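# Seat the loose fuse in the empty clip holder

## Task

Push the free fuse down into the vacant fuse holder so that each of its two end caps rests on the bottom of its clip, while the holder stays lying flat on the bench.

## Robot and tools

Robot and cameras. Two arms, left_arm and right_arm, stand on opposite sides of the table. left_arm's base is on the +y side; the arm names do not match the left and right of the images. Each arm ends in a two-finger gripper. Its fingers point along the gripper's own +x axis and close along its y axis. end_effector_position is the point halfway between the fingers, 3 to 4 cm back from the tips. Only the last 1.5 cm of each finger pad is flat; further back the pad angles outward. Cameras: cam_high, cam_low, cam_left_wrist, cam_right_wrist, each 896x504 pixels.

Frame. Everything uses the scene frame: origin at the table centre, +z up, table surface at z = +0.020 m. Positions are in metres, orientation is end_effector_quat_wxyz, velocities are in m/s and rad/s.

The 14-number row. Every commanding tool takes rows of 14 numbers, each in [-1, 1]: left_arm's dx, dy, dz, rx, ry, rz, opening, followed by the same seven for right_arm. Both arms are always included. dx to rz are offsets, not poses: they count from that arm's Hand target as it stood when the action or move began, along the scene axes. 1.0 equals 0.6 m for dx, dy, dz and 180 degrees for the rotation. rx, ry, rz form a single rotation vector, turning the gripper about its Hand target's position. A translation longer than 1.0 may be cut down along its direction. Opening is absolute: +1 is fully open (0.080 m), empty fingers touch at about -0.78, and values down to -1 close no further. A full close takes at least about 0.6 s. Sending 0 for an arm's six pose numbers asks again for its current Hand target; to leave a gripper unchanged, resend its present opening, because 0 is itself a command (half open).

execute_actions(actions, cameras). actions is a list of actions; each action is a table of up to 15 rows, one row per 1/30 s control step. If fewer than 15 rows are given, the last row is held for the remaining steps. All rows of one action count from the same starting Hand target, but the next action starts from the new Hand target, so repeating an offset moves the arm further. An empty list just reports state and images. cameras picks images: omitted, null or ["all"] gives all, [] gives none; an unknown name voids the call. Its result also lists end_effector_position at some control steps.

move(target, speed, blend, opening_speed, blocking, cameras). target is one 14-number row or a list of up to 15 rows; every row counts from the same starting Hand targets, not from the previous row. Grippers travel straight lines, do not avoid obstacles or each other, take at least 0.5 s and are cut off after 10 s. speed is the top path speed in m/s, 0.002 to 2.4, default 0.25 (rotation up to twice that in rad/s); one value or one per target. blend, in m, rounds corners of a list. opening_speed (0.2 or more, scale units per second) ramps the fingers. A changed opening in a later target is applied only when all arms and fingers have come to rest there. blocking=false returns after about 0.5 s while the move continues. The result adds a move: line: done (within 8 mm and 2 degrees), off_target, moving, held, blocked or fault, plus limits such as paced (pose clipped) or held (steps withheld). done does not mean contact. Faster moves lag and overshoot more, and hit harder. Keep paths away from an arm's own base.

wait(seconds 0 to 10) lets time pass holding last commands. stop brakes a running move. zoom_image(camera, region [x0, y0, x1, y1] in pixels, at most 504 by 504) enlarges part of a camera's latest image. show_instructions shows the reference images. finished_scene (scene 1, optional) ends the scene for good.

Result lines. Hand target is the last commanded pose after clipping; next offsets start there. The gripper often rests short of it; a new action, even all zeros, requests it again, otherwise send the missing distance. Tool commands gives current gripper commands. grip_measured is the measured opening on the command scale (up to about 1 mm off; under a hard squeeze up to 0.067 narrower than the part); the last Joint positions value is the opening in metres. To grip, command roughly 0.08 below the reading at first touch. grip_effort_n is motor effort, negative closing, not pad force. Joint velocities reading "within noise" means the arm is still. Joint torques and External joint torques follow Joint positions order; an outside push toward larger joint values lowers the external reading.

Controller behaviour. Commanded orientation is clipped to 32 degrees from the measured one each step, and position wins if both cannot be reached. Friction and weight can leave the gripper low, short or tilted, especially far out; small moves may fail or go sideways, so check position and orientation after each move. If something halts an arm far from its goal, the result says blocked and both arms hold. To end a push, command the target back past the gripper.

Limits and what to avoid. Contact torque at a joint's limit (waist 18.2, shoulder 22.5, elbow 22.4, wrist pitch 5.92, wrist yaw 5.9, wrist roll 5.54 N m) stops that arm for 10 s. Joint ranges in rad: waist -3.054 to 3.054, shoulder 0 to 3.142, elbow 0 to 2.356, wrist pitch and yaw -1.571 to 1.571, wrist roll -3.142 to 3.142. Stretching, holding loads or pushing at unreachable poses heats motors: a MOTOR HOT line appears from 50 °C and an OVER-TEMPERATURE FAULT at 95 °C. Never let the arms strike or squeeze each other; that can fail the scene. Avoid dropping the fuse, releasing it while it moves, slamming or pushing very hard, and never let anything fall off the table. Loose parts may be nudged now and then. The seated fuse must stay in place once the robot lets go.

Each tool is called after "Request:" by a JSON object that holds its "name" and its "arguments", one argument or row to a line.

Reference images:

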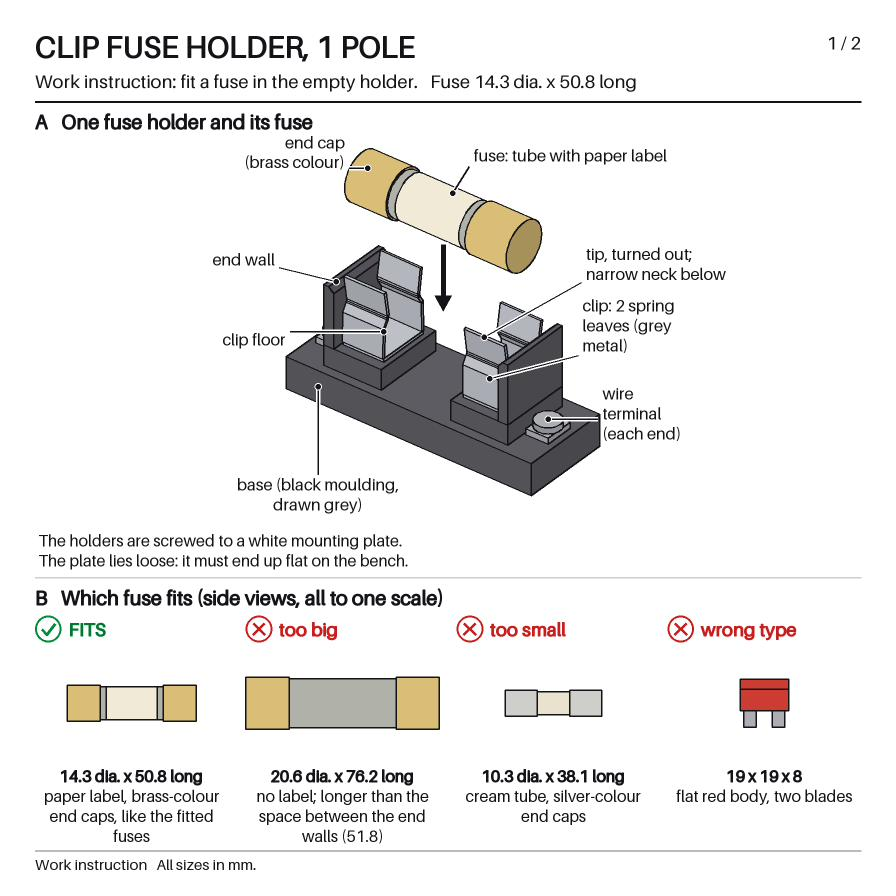

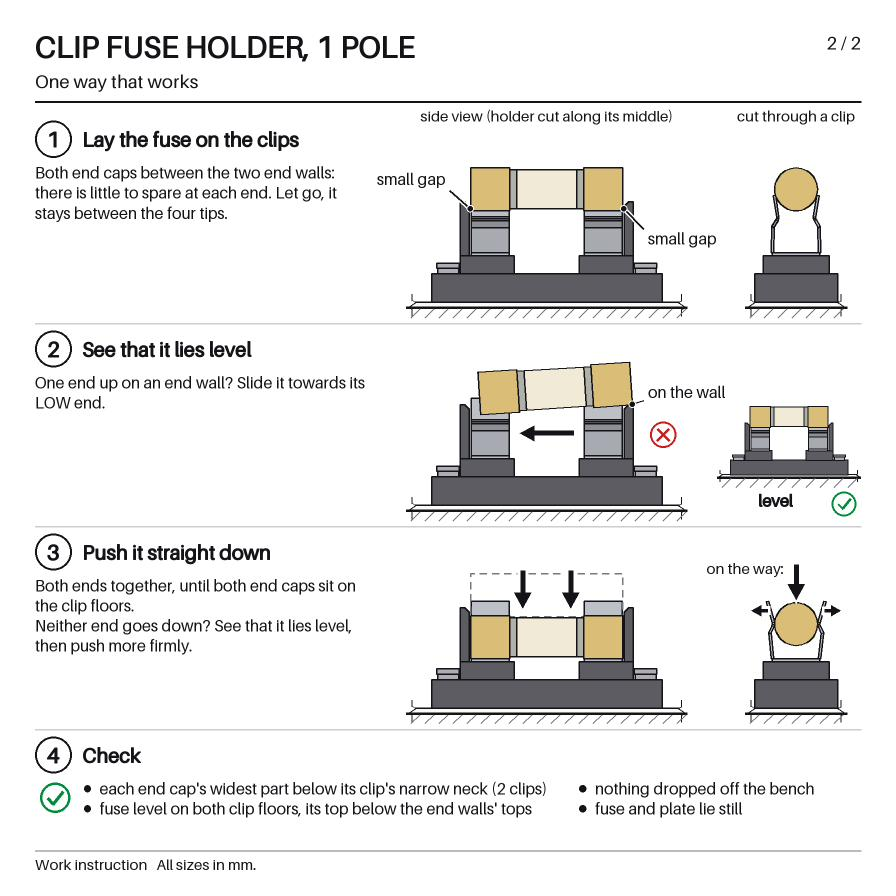

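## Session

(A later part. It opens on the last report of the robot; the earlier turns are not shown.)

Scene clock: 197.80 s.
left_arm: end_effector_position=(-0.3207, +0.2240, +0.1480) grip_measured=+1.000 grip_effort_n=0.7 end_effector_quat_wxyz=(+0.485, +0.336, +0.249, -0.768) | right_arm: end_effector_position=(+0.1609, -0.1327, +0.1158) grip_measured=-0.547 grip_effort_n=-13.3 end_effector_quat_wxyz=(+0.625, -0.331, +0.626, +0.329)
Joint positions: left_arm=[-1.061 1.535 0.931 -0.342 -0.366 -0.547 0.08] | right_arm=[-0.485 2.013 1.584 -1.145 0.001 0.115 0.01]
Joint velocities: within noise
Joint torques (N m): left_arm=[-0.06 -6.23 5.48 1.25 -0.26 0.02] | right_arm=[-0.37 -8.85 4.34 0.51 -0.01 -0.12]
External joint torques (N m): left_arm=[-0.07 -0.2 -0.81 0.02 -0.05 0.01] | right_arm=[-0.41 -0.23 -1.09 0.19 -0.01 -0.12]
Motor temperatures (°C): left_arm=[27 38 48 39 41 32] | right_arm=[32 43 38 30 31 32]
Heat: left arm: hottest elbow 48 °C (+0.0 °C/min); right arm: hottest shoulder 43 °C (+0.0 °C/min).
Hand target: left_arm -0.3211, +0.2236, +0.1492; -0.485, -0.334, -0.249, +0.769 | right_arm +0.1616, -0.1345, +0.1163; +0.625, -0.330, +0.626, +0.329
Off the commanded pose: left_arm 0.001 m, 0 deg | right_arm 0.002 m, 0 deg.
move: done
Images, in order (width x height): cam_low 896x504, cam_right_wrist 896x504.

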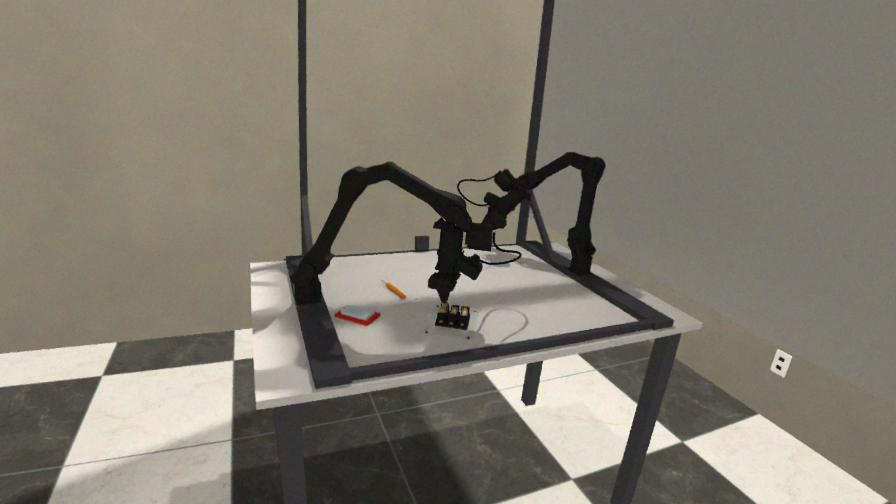

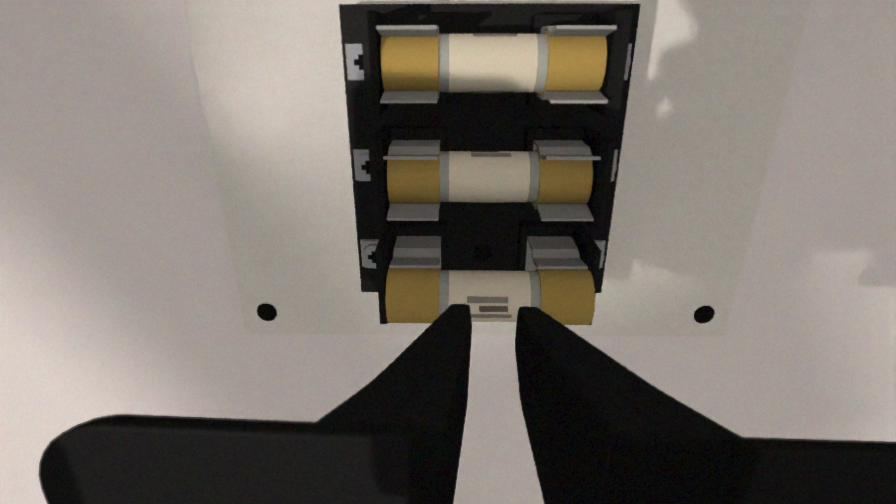

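Request:
{"name": "move", "arguments": {
  "target": [0,0,0,0,0,0,1,0,0,-0.02,0,0,0,-0.55],
  "speed": 0.05,
  "cameras": ["cam_right_wrist"]
}}

Request:
{"name": "move", "arguments": {
  "target": [0,0,0,0,0,0,1,0,0,-0.012,0,0,0,-0.55],
  "speed": 0.05,
  "cameras": ["cam_right_wrist"]
}}

Scene clock: 202.23 s.
left_arm: end_effector_position=(-0.3207, +0.2240, +0.1480) grip_measured=+1.000 grip_effort_n=1.2 end_effector_quat_wxyz=(+0.485, +0.336, +0.249, -0.768) | right_arm: end_effector_position=(+0.1610, -0.1325, +0.1074) grip_measured=-0.547 grip_effort_n=-13.3 end_effector_quat_wxyz=(+0.627, -0.329, +0.623, +0.331)
Joint positions: left_arm=[-1.061 1.535 0.931 -0.342 -0.366 -0.547 0.08] | right_arm=[-0.485 2.013 1.55 -1.102 0.001 0.115 0.01]
Joint velocities: within noise
Joint torques (N m): left_arm=[-0.05 -6.24 5.49 1.25 -0.26 0.01] | right_arm=[-0.38 -7.82 4.25 0.65 0 -0.15]
External joint torques (N m): left_arm=[-0.04 -0.21 -0.79 0.02 -0.06 0.01] | right_arm=[-0.33 0.7 -1.12 0.31 -0.01 -0.15]
Motor temperatures (°C): left_arm=[27 38 48 39 41 32] | right_arm=[32 43 38 30 31 32]
Heat: left arm: hottest elbow 48 °C (+0.0 °C/min); right arm: hottest shoulder 43 °C (+1.0 °C/min).
Hand target: left_arm -0.3211, +0.2236, +0.1492; -0.485, -0.334, -0.249, +0.769 | right_arm +0.1616, -0.1344, +0.1044; +0.625, -0.330, +0.625, +0.329
Off the commanded pose: left_arm 0.001 m, 0 deg | right_arm 0.004 m, 0 deg.
move: done
Images, in order (width x height): cam_right_wrist 896x504.

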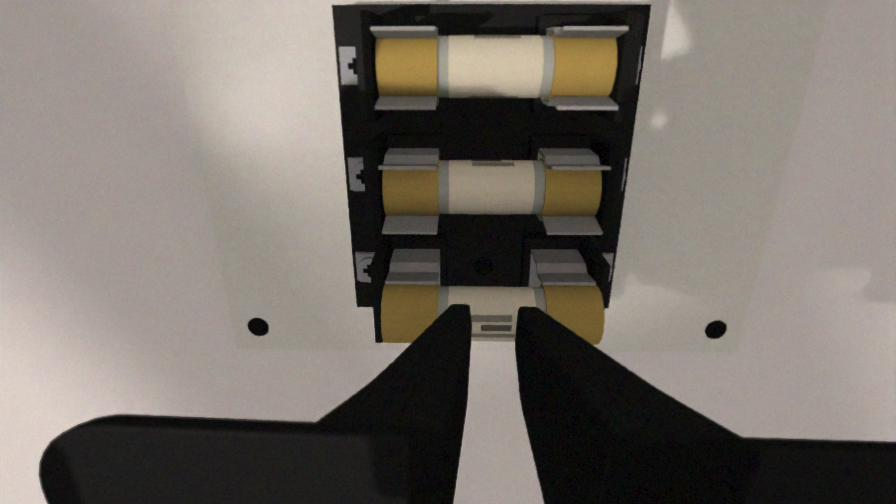

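Scene clock: 202.97 s.
left_arm: end_effector_position=(-0.3207, +0.2240, +0.1480) grip_measured=+1.000 grip_effort_n=0.7 end_effector_quat_wxyz=(+0.485, +0.336, +0.249, -0.768) | right_arm: end_effector_position=(+0.1616, -0.1317, +0.1040) grip_measured=-0.547 grip_effort_n=-13.3 end_effector_quat_wxyz=(+0.630, -0.327, +0.621, +0.332)
Joint positions: left_arm=[-1.061 1.535 0.931 -0.342 -0.366 -0.547 0.08] | right_arm=[-0.486 2.013 1.537 -1.08 0.001 0.115 0.01]
Joint velocities: within noise
Joint torques (N m): left_arm=[-0.03 -6.22 5.5 1.25 -0.27 0.02] | right_arm=[-0.3 -6.95 3.65 0.93 -0.01 -0.13]
External joint torques (N m): left_arm=[-0.02 -0.22 -0.8 0.02 -0.06 0.01] | right_arm=[-0.32 1.62 -1.75 0.58 -0.01 -0.13]
Motor temperatures (°C): left_arm=[27 38 48 39 41 32] | right_arm=[32 43 38 30 31 32]
Heat: left arm: hottest elbow 48 °C (+0.0 °C/min); right arm: hottest shoulder 43 °C (+1.0 °C/min).
Hand target: left_arm -0.3211, +0.2236, +0.1492; -0.485, -0.334, -0.249, +0.769 | right_arm +0.1616, -0.1345, +0.0972; +0.625, -0.330, +0.626, +0.329
Off the commanded pose: left_arm 0.001 m, 0 deg | right_arm 0.007 m, 1 deg.
move: done
Images, in order (width x height): cam_right_wrist 896x504.

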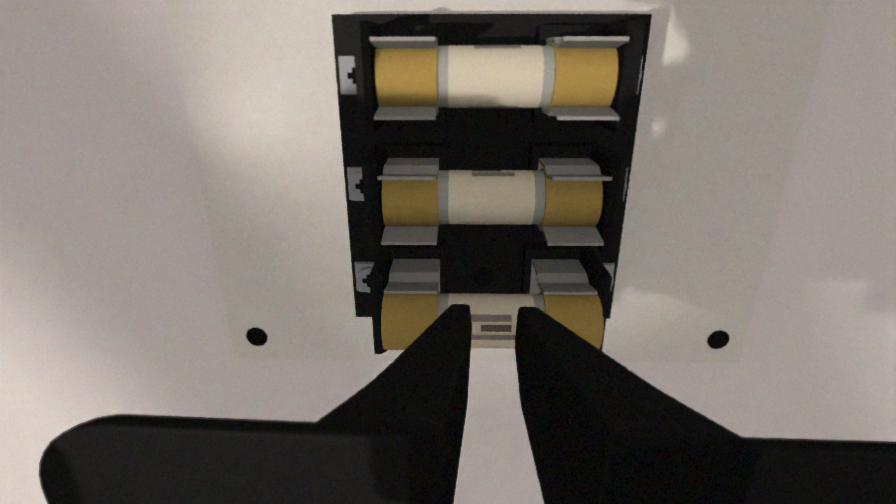

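Request:
{"name": "move", "arguments": {
  "target": [0,0,0,0,0,0,1,-0.001,-0.002,-0.015,0,0,0,-0.55],
  "speed": 0.05,
  "cameras": ["cam_right_wrist"]
}}

Request:
{"name": "move", "arguments": {
  "target": [0,0,0,0,0,0,1,-0.001,-0.002,-0.015,0,0,0,-0.55],
  "speed": 0.05,
  "cameras": ["cam_right_wrist"]
}}

Scene clock: 206.90 s.
left_arm: end_effector_position=(-0.3207, +0.2240, +0.1480) grip_measured=+1.000 grip_effort_n=1.2 end_effector_quat_wxyz=(+0.485, +0.336, +0.249, -0.768) | right_arm: end_effector_position=(+0.1620, -0.1311, +0.1007) grip_measured=-0.547 grip_effort_n=-13.3 end_effector_quat_wxyz=(+0.634, -0.324, +0.617, +0.335)
Joint positions: left_arm=[-1.061 1.535 0.931 -0.342 -0.366 -0.547 0.08] | right_arm=[-0.486 2.007 1.514 -1.049 0.001 0.115 0.01]
Joint velocities: within noise
Joint torques (N m): left_arm=[-0.02 -6.22 5.49 1.26 -0.26 0.02] | right_arm=[-0.25 -5.76 2.99 1.19 -0.01 -0.11]
External joint torques (N m): left_arm=[-0.04 -0.29 -0.72 0.05 -0.05 0.01] | right_arm=[-0.26 2.74 -2.37 0.83 -0.01 -0.11]
Motor temperatures (°C): left_arm=[27 38 48 39 41 32] | right_arm=[32 43 37 30 31 32]
Heat: left arm: hottest elbow 48 °C (+0.0 °C/min); right arm: hottest shoulder 43 °C (+1.0 °C/min).
Hand target: left_arm -0.3211, +0.2236, +0.1492; -0.485, -0.334, -0.249, +0.769 | right_arm +0.1610, -0.1357, +0.0882; +0.625, -0.330, +0.626, +0.329
Off the commanded pose: left_arm 0.001 m, 0 deg | right_arm 0.013 m, 2 deg.
move: off_target (right_arm)
Images, in order (width x height): cam_right_wrist 896x504.

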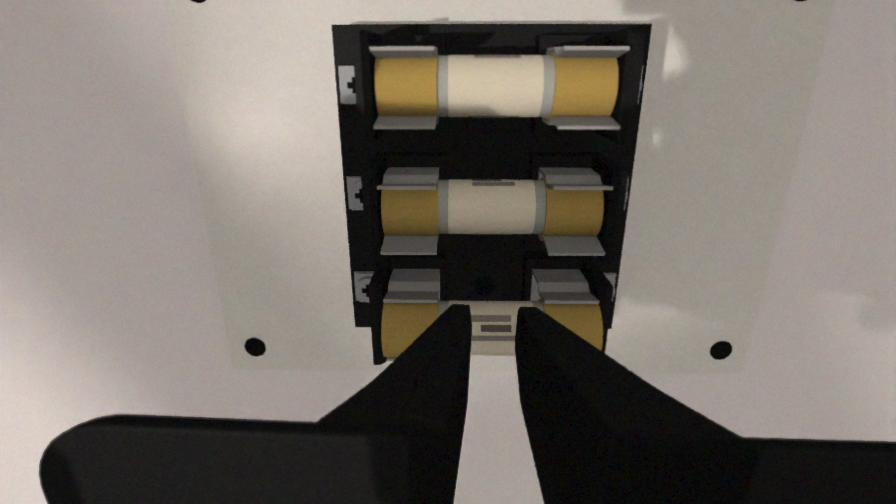

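Scene clock: 207.67 s.
left_arm: end_effector_position=(-0.3207, +0.2240, +0.1480) grip_measured=+1.000 grip_effort_n=0.7 end_effector_quat_wxyz=(+0.485, +0.336, +0.249, -0.768) | right_arm: end_effector_position=(+0.1622, -0.1310, +0.0981) grip_measured=-0.547 grip_effort_n=-13.3 end_effector_quat_wxyz=(+0.639, -0.321, +0.612, +0.338)
Joint positions: left_arm=[-1.061 1.535 0.931 -0.342 -0.366 -0.547 0.08] | right_arm=[-0.486 1.997 1.489 -1.018 0.001 0.115 0.01]
Joint velocities: within noise
Joint torques (N m): left_arm=[-0.05 -6.25 5.49 1.25 -0.26 0.02] | right_arm=[-0.31 -4.1 2.54 1.44 -0.03 -0.14]
External joint torques (N m): left_arm=[-0.09 -0.32 -0.71 0.04 -0.04 0.02] | right_arm=[-0.33 4.43 -2.9 1.04 -0.03 -0.14]
Motor temperatures (°C): left_arm=[27 38 48 39 41 32] | right_arm=[32 43 37 30 31 32]
Heat: left arm: hottest elbow 48 °C (+0.0 °C/min); right arm: hottest shoulder 43 °C (+1.0 °C/min).
Hand target: left_arm -0.3211, +0.2236, +0.1492; -0.485, -0.334, -0.249, +0.769 | right_arm +0.1604, -0.1369, +0.0791; +0.625, -0.331, +0.625, +0.329
Off the commanded pose: left_arm 0.001 m, 0 deg | right_arm 0.020 m, 3 deg.
move: off_target (right_arm)
Images, in order (width x height): cam_right_wrist 896x504.

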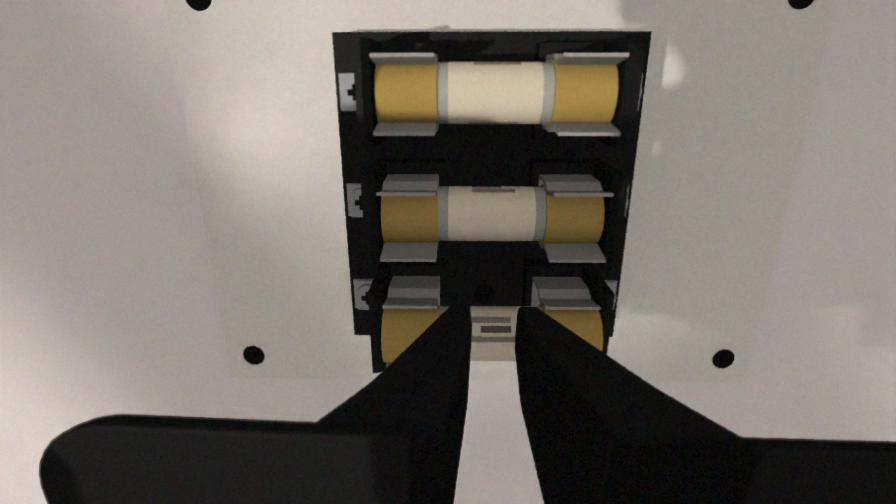

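Request:
{"name": "move", "arguments": {
  "target": [
    [0,0,0,0,0,0,1,0.002,0.0042,0.055,0,0,0,-0.55],
    [0,0,0,0,0,0,1,0.002,0.0042,0.035,0,0,0,-0.55],
    [0,0,0,0,0,0,1,-0.0008,0,0.01,-0.0114,0.0079,0,-0.55]
  ],
  "speed": 0.05,
  "cameras": ["cam_right_wrist"]
}}

Scene clock: 222.93 s.
left_arm: end_effector_position=(-0.3207, +0.2240, +0.1480) grip_measured=+1.000 grip_effort_n=1.2 end_effector_quat_wxyz=(+0.485, +0.336, +0.249, -0.768) | right_arm: end_effector_position=(+0.1610, -0.1330, +0.1000) grip_measured=-0.547 grip_effort_n=-13.3 end_effector_quat_wxyz=(+0.624, -0.330, +0.627, +0.329)
Joint positions: left_arm=[-1.061 1.535 0.931 -0.342 -0.366 -0.547 0.08] | right_arm=[-0.486 2.026 1.539 -1.088 0 0.115 0.01]
Joint velocities: within noise
Joint torques (N m): left_arm=[-0.06 -6.2 5.47 1.26 -0.26 0.02] | right_arm=[-0.37 -4.3 3.72 0.64 -0.17 -0.16]
External joint torques (N m): left_arm=[-0.04 -0.2 -0.83 0.02 -0.06 0.02] | right_arm=[-0.32 4.23 -1.59 0.32 -0.17 -0.16]
Motor temperatures (°C): left_arm=[27 38 48 39 41 31] | right_arm=[32 41 36 32 31 32]
Heat: left arm: hottest elbow 48 °C (+0.0 °C/min); right arm: hottest shoulder 41 °C (+0.0 °C/min).
Hand target: left_arm -0.3211, +0.2236, +0.1492; -0.485, -0.334, -0.249, +0.769 | right_arm +0.1599, -0.1368, +0.0852; +0.612, -0.337, +0.639, +0.322
Off the commanded pose: left_arm 0.001 m, 0 deg | right_arm 0.015 m, 2 deg.
move: off_target (right_arm)
Images, in order (width x height): cam_right_wrist 896x504.

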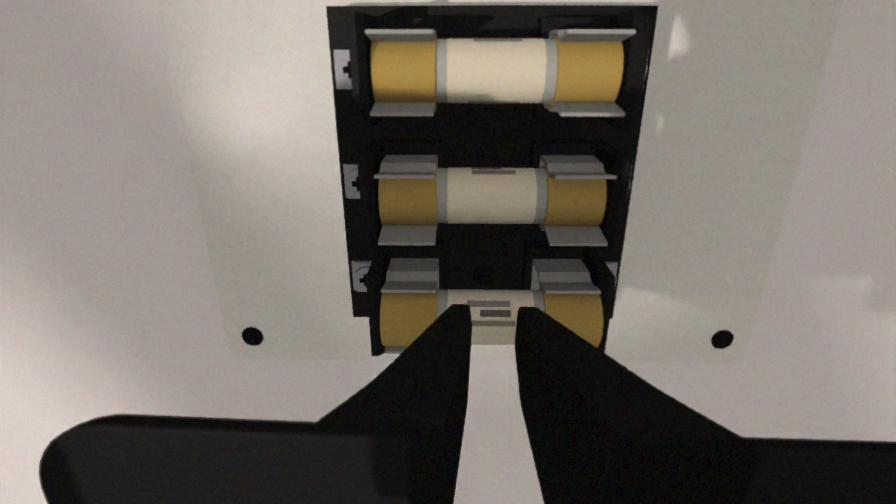

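Request:
{"name": "move", "arguments": {
  "target": [0,0,0,0,0,0,1,-0.0023,-0.0038,-0.022,-0.011,0.0076,0,-0.55],
  "speed": 0.05,
  "cameras": ["cam_right_wrist"]
}}

Scene clock: 226.00 s.
left_arm: end_effector_position=(-0.3207, +0.2240, +0.1480) grip_measured=+1.000 grip_effort_n=0.2 end_effector_quat_wxyz=(+0.485, +0.336, +0.249, -0.768) | right_arm: end_effector_position=(+0.1610, -0.1333, +0.0975) grip_measured=-0.547 grip_effort_n=-13.3 end_effector_quat_wxyz=(+0.619, -0.332, +0.632, +0.327)
Joint positions: left_arm=[-1.061 1.535 0.931 -0.342 -0.366 -0.547 0.08] | right_arm=[-0.488 2.04 1.55 -1.1 -0.005 0.113 0.01]
Joint velocities: within noise
Joint torques (N m): left_arm=[-0.06 -6.2 5.45 1.25 -0.25 0.01] | right_arm=[-0.32 -1.57 2.84 1.07 -0.17 -0.16]
External joint torques (N m): left_arm=[-0.05 -0.25 -0.82 0.02 -0.05 0.01] | right_arm=[-0.31 7.02 -2.46 0.77 -0.17 -0.16]
Motor temperatures (°C): left_arm=[27 38 48 40 41 31] | right_arm=[32 40 36 32 31 32]
Heat: left arm: hottest elbow 48 °C (+0.0 °C/min); right arm: hottest shoulder 40 °C (-2.0 °C/min).
Hand target: left_arm -0.3211, +0.2236, +0.1492; -0.485, -0.334, -0.249, +0.769 | right_arm +0.1585, -0.1391, +0.0719; +0.598, -0.344, +0.652, +0.315
Off the commanded pose: left_arm 0.001 m, 0 deg | right_arm 0.026 m, 4 deg.
move: off_target (right_arm)
Images, in order (width x height): cam_right_wrist 896x504.

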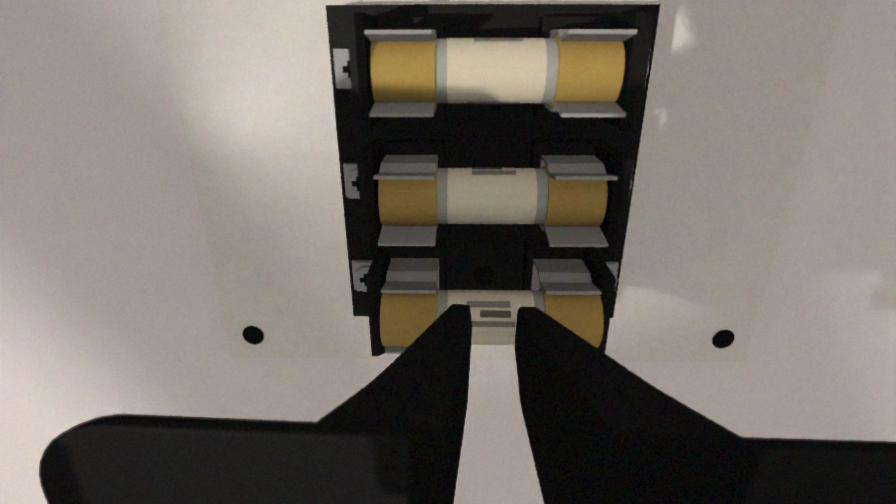

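Request:
{"name": "move", "arguments": {
  "target": [0,0,0,0,0,0,1,-0.0018,-0.003,-0.02,-0.006,0.0042,0,-0.55],
  "speed": 0.05,
  "cameras": ["cam_right_wrist"]
}}

Request:
{"name": "move", "arguments": {
  "target": [0,0,0,0,0,0,1,-0.0018,-0.003,-0.02,-0.006,0.0042,0,-0.55],
  "speed": 0.05,
  "cameras": ["cam_right_wrist"]
}}

Scene clock: 229.53 s.
left_arm: end_effector_position=(-0.3207, +0.2240, +0.1480) grip_measured=+1.000 grip_effort_n=0.7 end_effector_quat_wxyz=(+0.485, +0.336, +0.249, -0.768) | right_arm: end_effector_position=(+0.1614, -0.1330, +0.0950) grip_measured=-0.547 grip_effort_n=-13.3 end_effector_quat_wxyz=(+0.618, -0.332, +0.634, +0.327)
Joint positions: left_arm=[-1.061 1.535 0.931 -0.342 -0.366 -0.547 0.08] | right_arm=[-0.49 2.047 1.55 -1.096 -0.007 0.112 0.01]
Joint velocities: within noise
Joint torques (N m): left_arm=[-0.05 -6.26 5.46 1.24 -0.26 0.02] | right_arm=[-0.2 0.02 1.39 1.69 -0.18 -0.11]
External joint torques (N m): left_arm=[-0.08 -0.34 -0.74 0.03 -0.05 0.02] | right_arm=[-0.16 8.71 -3.91 1.4 -0.18 -0.11]
Motor temperatures (°C): left_arm=[27 38 48 40 41 31] | right_arm=[32 40 36 32 31 32]
Heat: left arm: hottest elbow 48 °C (+0.0 °C/min); right arm: hottest shoulder 40 °C (-2.0 °C/min).
Hand target: left_arm -0.3211, +0.2236, +0.1492; -0.485, -0.334, -0.249, +0.769 | right_arm +0.1575, -0.1409, +0.0599; +0.590, -0.348, +0.659, +0.311
Off the commanded pose: left_arm 0.001 m, 0 deg | right_arm 0.036 m, 5 deg.
move: off_target (right_arm)
Images, in order (width x height): cam_right_wrist 896x504.

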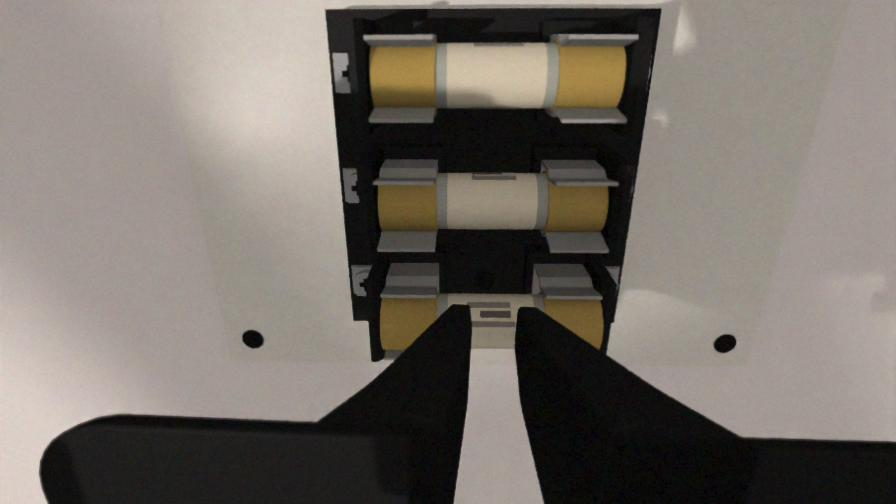

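Scene clock: 230.53 s.
left_arm: end_effector_position=(-0.3207, +0.2240, +0.1480) grip_measured=+1.000 grip_effort_n=0.2 end_effector_quat_wxyz=(+0.485, +0.336, +0.249, -0.768) | right_arm: end_effector_position=(+0.1622, -0.1316, +0.0981) grip_measured=-0.547 grip_effort_n=-13.3 end_effector_quat_wxyz=(+0.621, -0.329, +0.631, +0.330)
Joint positions: left_arm=[-1.061 1.535 0.931 -0.342 -0.366 -0.547 0.08] | right_arm=[-0.491 2.04 1.552 -1.093 -0.009 0.111 0.01]
Joint velocities: within noise
Joint torques (N m): left_arm=[-0.06 -6.06 5.34 1.18 -0.23 0.01] | right_arm=[0.03 -6.09 4.38 0.7 -0.01 0.02]
External joint torques (N m): left_arm=[-0.05 -0.08 -0.92 -0.04 -0.03 0.01] | right_arm=[-0.04 2.55 -0.95 0.39 0 0.02]
Motor temperatures (°C): left_arm=[27 38 48 40 41 31] | right_arm=[32 39 36 32 31 32]
Heat: left arm: hottest elbow 48 °C (+0.0 °C/min); right arm: hottest shoulder 39 °C (-3.0 °C/min).
Hand target: left_arm -0.3207, +0.2240, +0.1480; -0.485, -0.336, -0.249, +0.768 (not the last commanded pose) | right_arm +0.1615, -0.1329, +0.0907; +0.615, -0.332, +0.636, +0.327 (not the last commanded pose)
Off the commanded pose: left_arm 0.001 m, 0 deg | right_arm 0.052 m, 7 deg.
move: blocked (right_arm; both arms now hold where they are)
Images, in order (width x height): cam_right_wrist 896x504.

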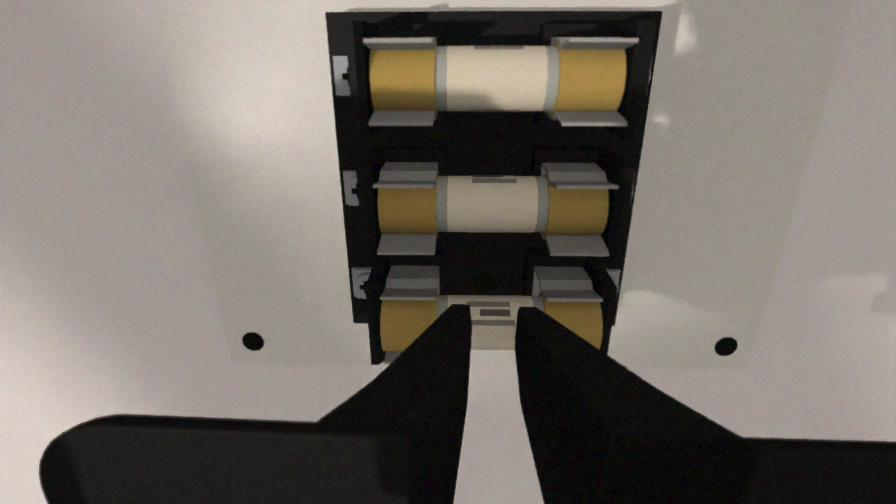

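Request:
{"name": "move", "arguments": {
  "target": [0,0,0,0,0,0,1,-0.0078,-0.0168,-0.068,-0.0251,0.0177,0,-0.55],
  "speed": 0.1,
  "cameras": ["cam_right_wrist"]
}}

Scene clock: 239.10 s.
left_arm: end_effector_position=(-0.3207, +0.2240, +0.1480) grip_measured=+1.000 grip_effort_n=0.7 end_effector_quat_wxyz=(+0.485, +0.336, +0.249, -0.768) | right_arm: end_effector_position=(+0.1623, -0.1318, +0.0983) grip_measured=-0.547 grip_effort_n=-13.3 end_effector_quat_wxyz=(+0.621, -0.326, +0.631, +0.333)
Joint positions: left_arm=[-1.061 1.535 0.931 -0.342 -0.366 -0.547 0.08] | right_arm=[-0.494 2.036 1.547 -1.088 -0.017 0.108 0.01]
Joint velocities: within noise
Joint torques (N m): left_arm=[-0.05 -6.09 5.31 1.19 -0.23 0.01] | right_arm=[0.02 -6.33 4.35 0.69 -0.05 0.01]
External joint torques (N m): left_arm=[-0.01 -0.09 -0.98 -0.04 -0.02 0] | right_arm=[0 2.27 -0.94 0.38 -0.04 0.01]
Motor temperatures (°C): left_arm=[27 38 48 39 41 31] | right_arm=[32 39 37 31 31 32]
Heat: left arm: hottest elbow 48 °C (+0.0 °C/min); right arm: hottest shoulder 39 °C (-3.0 °C/min).
Hand target: left_arm -0.3207, +0.2240, +0.1480; -0.485, -0.336, -0.249, +0.768 | right_arm +0.1617, -0.1329, +0.0912; +0.616, -0.329, +0.636, +0.329 (not the last commanded pose)
Off the commanded pose: left_arm 0.000 m, 0 deg | right_arm 0.050 m, 7 deg.
move: blocked (right_arm; both arms now hold where they are)
Images, in order (width x height): cam_right_wrist 896x504.

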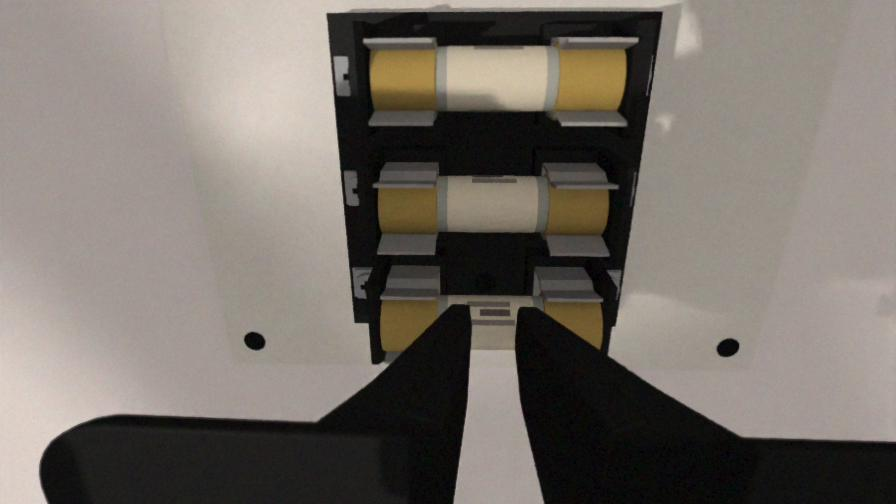

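Request:
{"name": "move", "arguments": {
  "target": [0,0,0,0,0,0,1,-0.0065,-0.0138,-0.067,-0.0225,0.016,0,-0.55],
  "speed": 0.35,
  "cameras": ["cam_right_wrist"]
}}

Scene clock: 246.83 s.
left_arm: end_effector_position=(-0.3207, +0.2240, +0.1480) grip_measured=+1.000 grip_effort_n=0.7 end_effector_quat_wxyz=(+0.485, +0.336, +0.249, -0.768) | right_arm: end_effector_position=(+0.1626, -0.1322, +0.0982) grip_measured=-0.547 grip_effort_n=-13.3 end_effector_quat_wxyz=(+0.621, -0.322, +0.631, +0.335)
Joint positions: left_arm=[-1.061 1.535 0.931 -0.342 -0.366 -0.547 0.08] | right_arm=[-0.498 2.031 1.54 -1.08 -0.023 0.106 0.01]
Joint velocities: within noise
Joint torques (N m): left_arm=[-0.06 -6.08 5.32 1.19 -0.22 0.02] | right_arm=[-0.01 -6.05 4.47 0.75 0 0.02]
External joint torques (N m): left_arm=[-0.06 -0.12 -0.95 -0.04 -0.01 0.02] | right_arm=[-0.08 2.58 -0.85 0.44 0.01 0.02]
Motor temperatures (°C): left_arm=[27 38 48 39 41 31] | right_arm=[32 39 37 31 31 32]
Heat: left arm: hottest elbow 48 °C (+0.0 °C/min); right arm: hottest shoulder 39 °C (-2.0 °C/min).
Hand target: left_arm -0.3207, +0.2240, +0.1480; -0.485, -0.336, -0.249, +0.768 | right_arm +0.1620, -0.1332, +0.0912; +0.616, -0.326, +0.636, +0.332 (not the last commanded pose)
Off the commanded pose: left_arm 0.000 m, 0 deg | right_arm 0.048 m, 6 deg.
blocked (right_arm)
move: off_target (right_arm)
Images, in order (width x height): cam_right_wrist 896x504.

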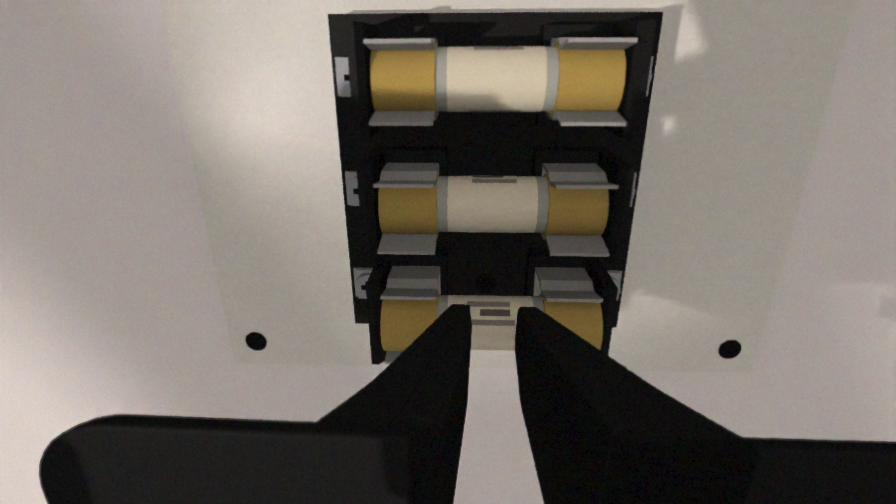

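Request:
{"name": "move", "arguments": {
  "target": [0,0,0,0,0,0,1,-0.0006,-0.002,0.065,0.006,-0.004,0,-0.55],
  "speed": 0.15,
  "cameras": ["cam_right_wrist","cam_low"]
}}

Request:
{"name": "zoom_image", "arguments": {
  "camera": "cam_low",
  "region": [410, 270, 490, 340]
}}

Scene clock: 250.07 s.
left_arm: end_effector_position=(-0.3207, +0.2240, +0.1480) grip_measured=+1.000 grip_effort_n=0.7 end_effector_quat_wxyz=(+0.485, +0.336, +0.249, -0.768) | right_arm: end_effector_position=(+0.1601, -0.1367, +0.1239) grip_measured=-0.547 grip_effort_n=-13.3 end_effector_quat_wxyz=(+0.617, -0.325, +0.635, +0.333)
Joint positions: left_arm=[-1.061 1.535 0.931 -0.342 -0.366 -0.547 0.08] | right_arm=[-0.498 2.002 1.602 -1.185 -0.023 0.106 0.01]
Joint velocities: within noise
Joint torques (N m): left_arm=[-0.05 -6.08 5.32 1.19 -0.24 0.02] | right_arm=[-0.07 -9.09 6.03 0.24 0.03 0]
External joint torques (N m): left_arm=[-0.07 -0.11 -0.93 -0.03 -0.03 0.02] | right_arm=[-0.07 -0.48 0.55 -0.07 0.04 0]
Motor temperatures (°C): left_arm=[27 38 48 39 41 31] | right_arm=[32 39 37 31 31 32]
Heat: left arm: hottest elbow 48 °C (+0.0 °C/min); right arm: hottest shoulder 39 °C (-3.0 °C/min).
Hand target: left_arm -0.3207, +0.2240, +0.1480; -0.485, -0.336, -0.249, +0.768 | right_arm +0.1616, -0.1343, +0.1302; +0.623, -0.322, +0.629, +0.336
Off the commanded pose: left_arm 0.000 m, 0 deg | right_arm 0.007 m, 1 deg.
move: done
Images, in order (width x height): cam_low 896x504, cam_right_wrist 896x504.

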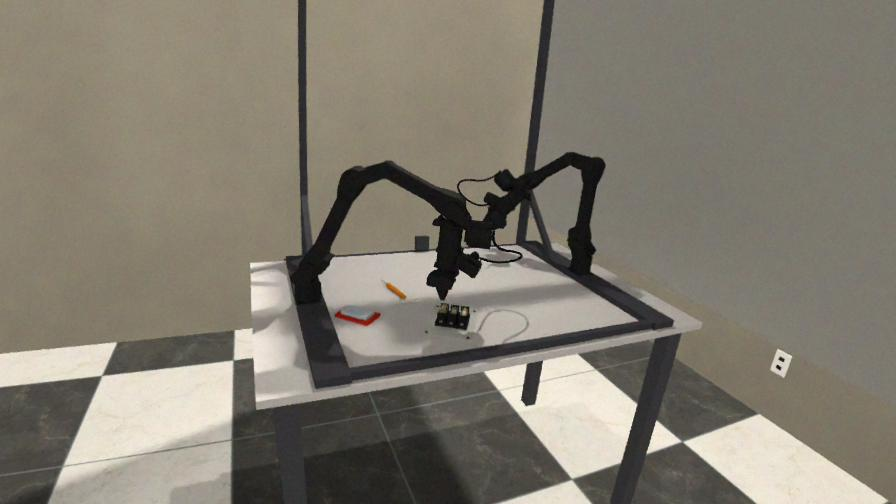

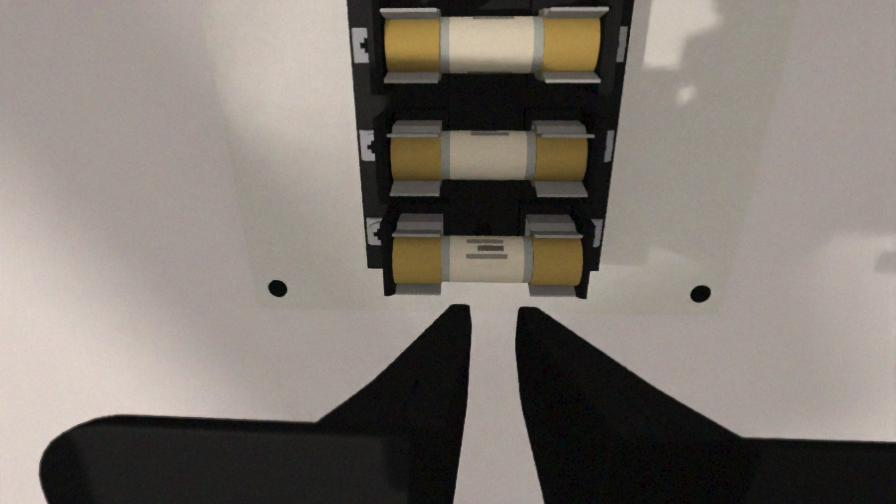

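Scaled by 6.300 from the camera's 896x504 image, which has a finer 1280x720 frame.

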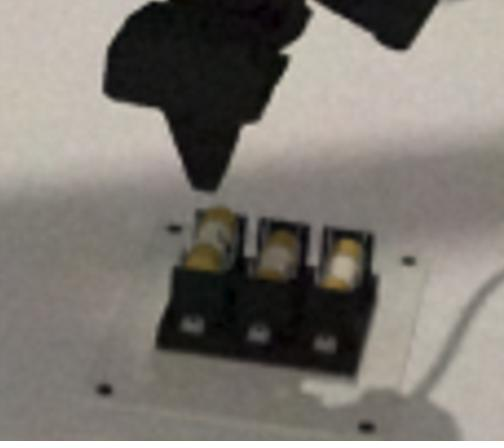

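Request:
{"name": "move", "arguments": {
  "target": [
    [0,0,0,0,0,0,1,-0.015,0.0105,-0.022,0,0,0,-0.9],
    [0,0,0,0,0,0,1,-0.015,0.0105,-0.055,0,0,0,-0.9],
    [0,0,0,0,0,0,1,-0.0218,-0.0003,-0.118,-0.0284,0.0197,0,-0.9]
  ],
  "speed": 0.07,
  "cameras": ["cam_right_wrist"]
}}

Scene clock: 268.57 s.
left_arm: end_effector_position=(-0.3207, +0.2240, +0.1480) grip_measured=+1.000 grip_effort_n=0.2 end_effector_quat_wxyz=(+0.485, +0.336, +0.249, -0.768) | right_arm: end_effector_position=(+0.1527, -0.1273, +0.0939) grip_measured=-0.791 grip_effort_n=-83.5 end_effector_quat_wxyz=(+0.614, -0.323, +0.637, +0.335)
Joint positions: left_arm=[-1.061 1.535 0.931 -0.342 -0.366 -0.547 0.08] | right_arm=[-0.473 2.047 1.546 -1.086 -0.032 0.13 0]
Joint velocities: within noise
Joint torques (N m): left_arm=[-0.06 -6.05 5.29 1.2 -0.23 0.02] | right_arm=[-0.13 0.33 1.96 1.56 -0.16 0.03]
External joint torques (N m): left_arm=[-0.04 -0.06 -1 -0.04 -0.02 0.01] | right_arm=[-0.23 9.06 -3.35 1.28 -0.14 0.03]
Motor temperatures (°C): left_arm=[27 38 48 39 41 31] | right_arm=[32 42 39 31 31 31]
Heat: left arm: hottest elbow 48 °C (+0.0 °C/min); right arm: hottest shoulder 42 °C (+0.0 °C/min).
Hand target: left_arm -0.3207, +0.2240, +0.1480; -0.485, -0.336, -0.249, +0.768 | right_arm +0.1485, -0.1345, +0.0593; +0.588, -0.339, +0.662, +0.318
Off the commanded pose: left_arm 0.000 m, 0 deg | right_arm 0.036 m, 5 deg.
move: off_target (right_arm)
Images, in order (width x height): cam_right_wrist 896x504.

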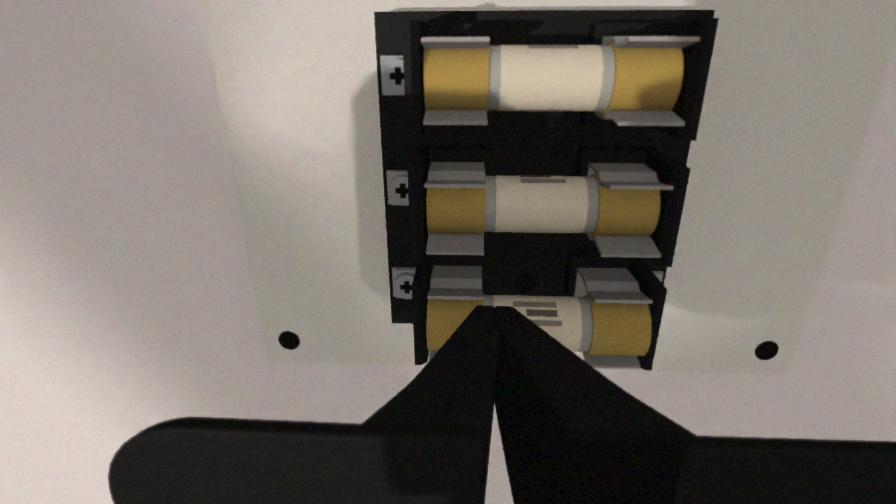

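Request:
{"name": "move", "arguments": {
  "target": [0,0,0,0,0,0,1,-0.0005,-0.001,-0.0085,-0.002,0.0014,0,-0.9],
  "speed": 0.05,
  "cameras": ["cam_right_wrist"]
}}

Request:
{"name": "zoom_image", "arguments": {
  "camera": "cam_right_wrist",
  "region": [380, 150, 720, 400]
}}

Scene clock: 271.70 s.
left_arm: end_effector_position=(-0.3207, +0.2240, +0.1480) grip_measured=+1.000 grip_effort_n=0.7 end_effector_quat_wxyz=(+0.485, +0.336, +0.249, -0.768) | right_arm: end_effector_position=(+0.1526, -0.1275, +0.0920) grip_measured=-0.791 grip_effort_n=-83.5 end_effector_quat_wxyz=(+0.613, -0.324, +0.639, +0.334)
Joint positions: left_arm=[-1.061 1.535 0.931 -0.342 -0.366 -0.547 0.08] | right_arm=[-0.473 2.053 1.546 -1.085 -0.033 0.13 0]
Joint velocities: within noise
Joint torques (N m): left_arm=[-0.07 -6.12 5.32 1.2 -0.24 0.01] | right_arm=[0.08 0.46 1.09 2.08 -0.14 0]
External joint torques (N m): left_arm=[-0.06 -0.13 -0.94 -0.03 -0.03 0.01] | right_arm=[0.02 9.17 -4.2 1.79 -0.12 0]
Motor temperatures (°C): left_arm=[27 38 48 39 41 31] | right_arm=[32 42 38 31 31 31]
Heat: left arm: hottest elbow 48 °C (+0.0 °C/min); right arm: hottest shoulder 42 °C (+0.0 °C/min).
Hand target: left_arm -0.3207, +0.2240, +0.1480; -0.485, -0.336, -0.249, +0.768 | right_arm +0.1482, -0.1351, +0.0542; +0.586, -0.340, +0.664, +0.316
Off the commanded pose: left_arm 0.000 m, 0 deg | right_arm 0.039 m, 5 deg.
move: off_target (right_arm)
Images, in order (width x height): cam_right_wrist 896x504.

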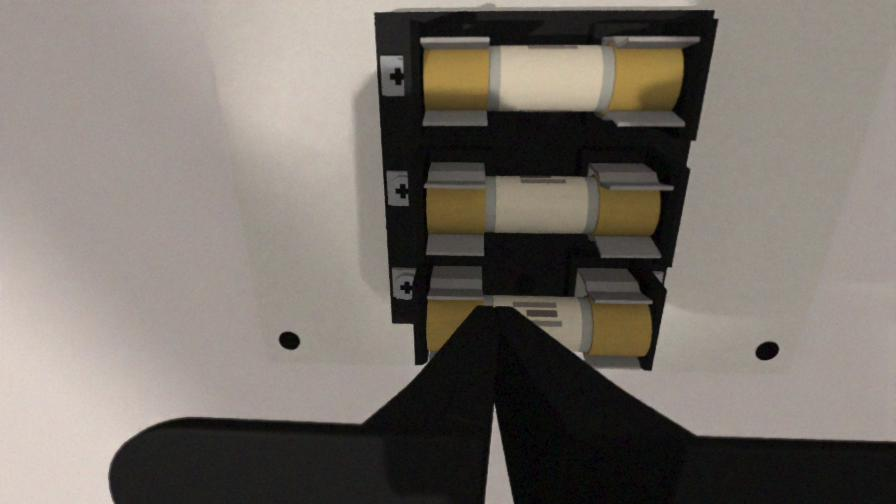

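Scaled by 1.482 from the camera's 896x504 image, which has a finer 1280x720 frame.

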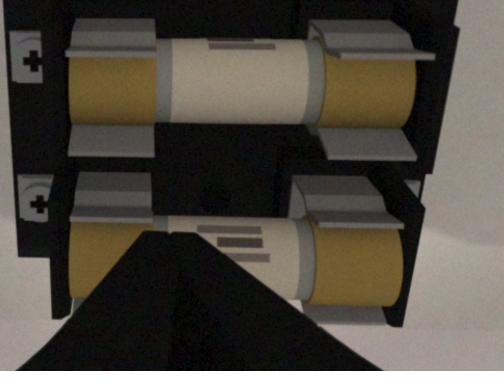

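Request:
{"name": "move", "arguments": {
  "target": [
    [0,0,0,0,0,0,1,-0.0023,0.0183,0.1,0.03,-0.021,0,-0.9],
    [0,0,0,0,0,0,1,-0.0023,0.0183,0.068,0.03,-0.021,0,-0.9],
    [0,0,0,0,0,0,1,-0.0097,0.0067,-0.003,0,0,0,-0.9]
  ],
  "speed": 0.07,
  "cameras": ["cam_right_wrist"]
}}

Request:
{"name": "zoom_image", "arguments": {
  "camera": "cam_right_wrist",
  "region": [400, 150, 760, 400]
}}

Scene clock: 280.37 s.
left_arm: end_effector_position=(-0.3207, +0.2240, +0.1480) grip_measured=+1.000 grip_effort_n=0.2 end_effector_quat_wxyz=(+0.485, +0.336, +0.249, -0.768) | right_arm: end_effector_position=(+0.1503, -0.1172, +0.0969) grip_measured=-0.791 grip_effort_n=-83.5 end_effector_quat_wxyz=(+0.624, -0.316, +0.628, +0.342)
Joint positions: left_arm=[-1.061 1.535 0.931 -0.342 -0.366 -0.547 0.08] | right_arm=[-0.456 2.048 1.558 -1.065 -0.033 0.148 0]
Joint velocities: within noise
Joint torques (N m): left_arm=[-0.07 -6.07 5.32 1.2 -0.23 0.01] | right_arm=[0.05 -6.8 4.46 0.54 -0.06 0.02]
External joint torques (N m): left_arm=[-0.08 -0.1 -0.92 -0.01 -0.02 0.01] | right_arm=[0 1.98 -0.92 0.19 -0.04 0.02]
Motor temperatures (°C): left_arm=[27 38 48 39 40 31] | right_arm=[32 40 37 33 31 31]
Heat: left arm: hottest elbow 48 °C (+0.0 °C/min); right arm: hottest shoulder 40 °C (-1.0 °C/min).
Hand target: left_arm -0.3207, +0.2240, +0.1480; -0.485, -0.336, -0.249, +0.768 | right_arm +0.1495, -0.1186, +0.0916; +0.619, -0.319, +0.632, +0.339 (not the last commanded pose)
Off the commanded pose: left_arm 0.000 m, 0 deg | right_arm 0.047 m, 7 deg.
blocked (right_arm)
move: off_target (right_arm)
Images, in order (width x height): cam_right_wrist 896x504.

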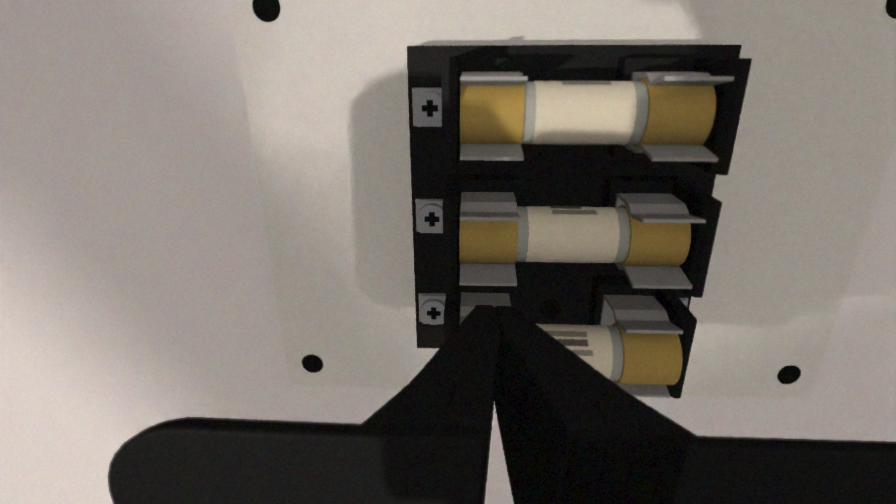

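Scaled by 1.400 from the camera's 896x504 image, which has a finer 1280x720 frame.

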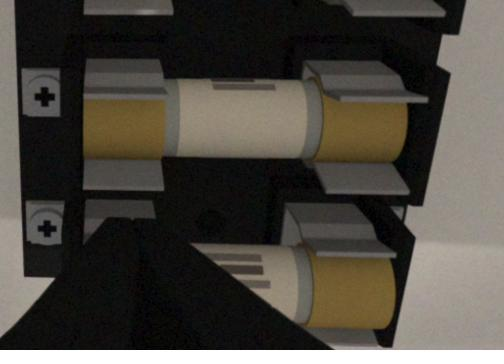

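Request:
{"name": "move", "arguments": {
  "target": [0,0,0,0,0,0,1,0,-0.004,0.065,0.005,-0.004,0,-0.9],
  "speed": 0.15,
  "cameras": ["cam_right_wrist"]
}}

Request:
{"name": "zoom_image", "arguments": {
  "camera": "cam_right_wrist",
  "region": [340, 100, 740, 350]
}}

Request:
{"name": "zoom_image", "arguments": {
  "camera": "cam_low",
  "region": [410, 270, 490, 340]
}}

Scene clock: 284.23 s.
left_arm: end_effector_position=(-0.3207, +0.2240, +0.1480) grip_measured=+1.000 grip_effort_n=0.7 end_effector_quat_wxyz=(+0.485, +0.336, +0.249, -0.768) | right_arm: end_effector_position=(+0.1477, -0.1233, +0.1241) grip_measured=-0.791 grip_effort_n=-83.5 end_effector_quat_wxyz=(+0.620, -0.320, +0.632, +0.338)
Joint positions: left_arm=[-1.061 1.535 0.931 -0.342 -0.366 -0.547 0.08] | right_arm=[-0.456 2.013 1.618 -1.174 -0.031 0.148 0]
Joint velocities: within noise
Joint torques (N m): left_arm=[-0.05 -6.05 5.31 1.19 -0.22 0.01] | right_arm=[-0.13 -9.45 6.17 0.28 0.02 -0.04]
External joint torques (N m): left_arm=[-0.06 -0.04 -0.99 -0.04 -0.01 0.01] | right_arm=[-0.13 -0.79 0.71 -0.05 0.03 -0.04]
Motor temperatures (°C): left_arm=[27 38 48 39 40 31] | right_arm=[31 40 37 33 31 31]
Heat: left arm: hottest elbow 48 °C (+0.0 °C/min); right arm: hottest shoulder 40 °C (+0.0 °C/min).
Hand target: left_arm -0.3207, +0.2240, +0.1480; -0.485, -0.336, -0.249, +0.768 | right_arm +0.1495, -0.1210, +0.1307; +0.626, -0.316, +0.626, +0.342
Off the commanded pose: left_arm 0.000 m, 0 deg | right_arm 0.007 m, 1 deg.
move: done
Images, in order (width x height): cam_right_wrist 896x504.

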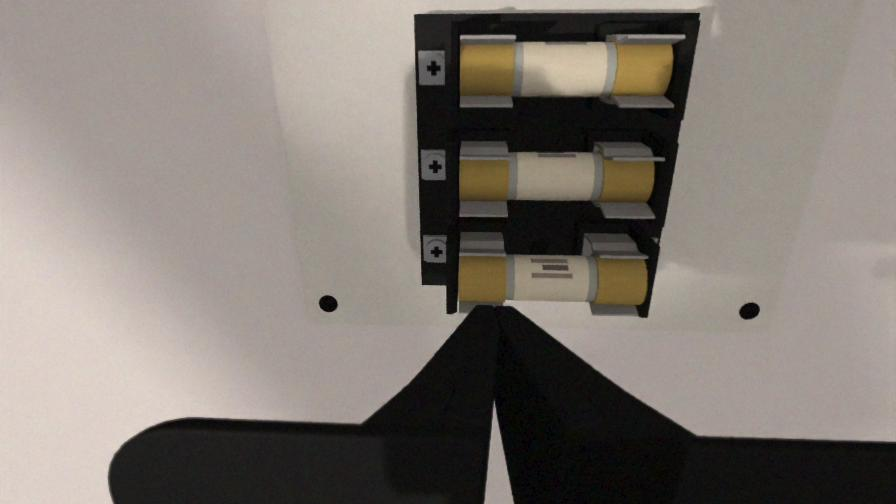

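Scaled by 1.260 from the camera's 896x504 image, which has a finer 1280x720 frame.

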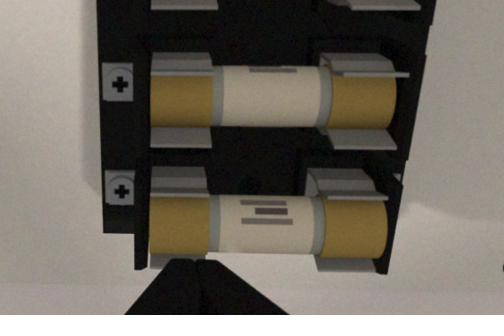

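This scene's latest camera images include none from cam_low. They are from: cam_right_wrist. cam_low's image comes with the result of a call that names it in "cameras".


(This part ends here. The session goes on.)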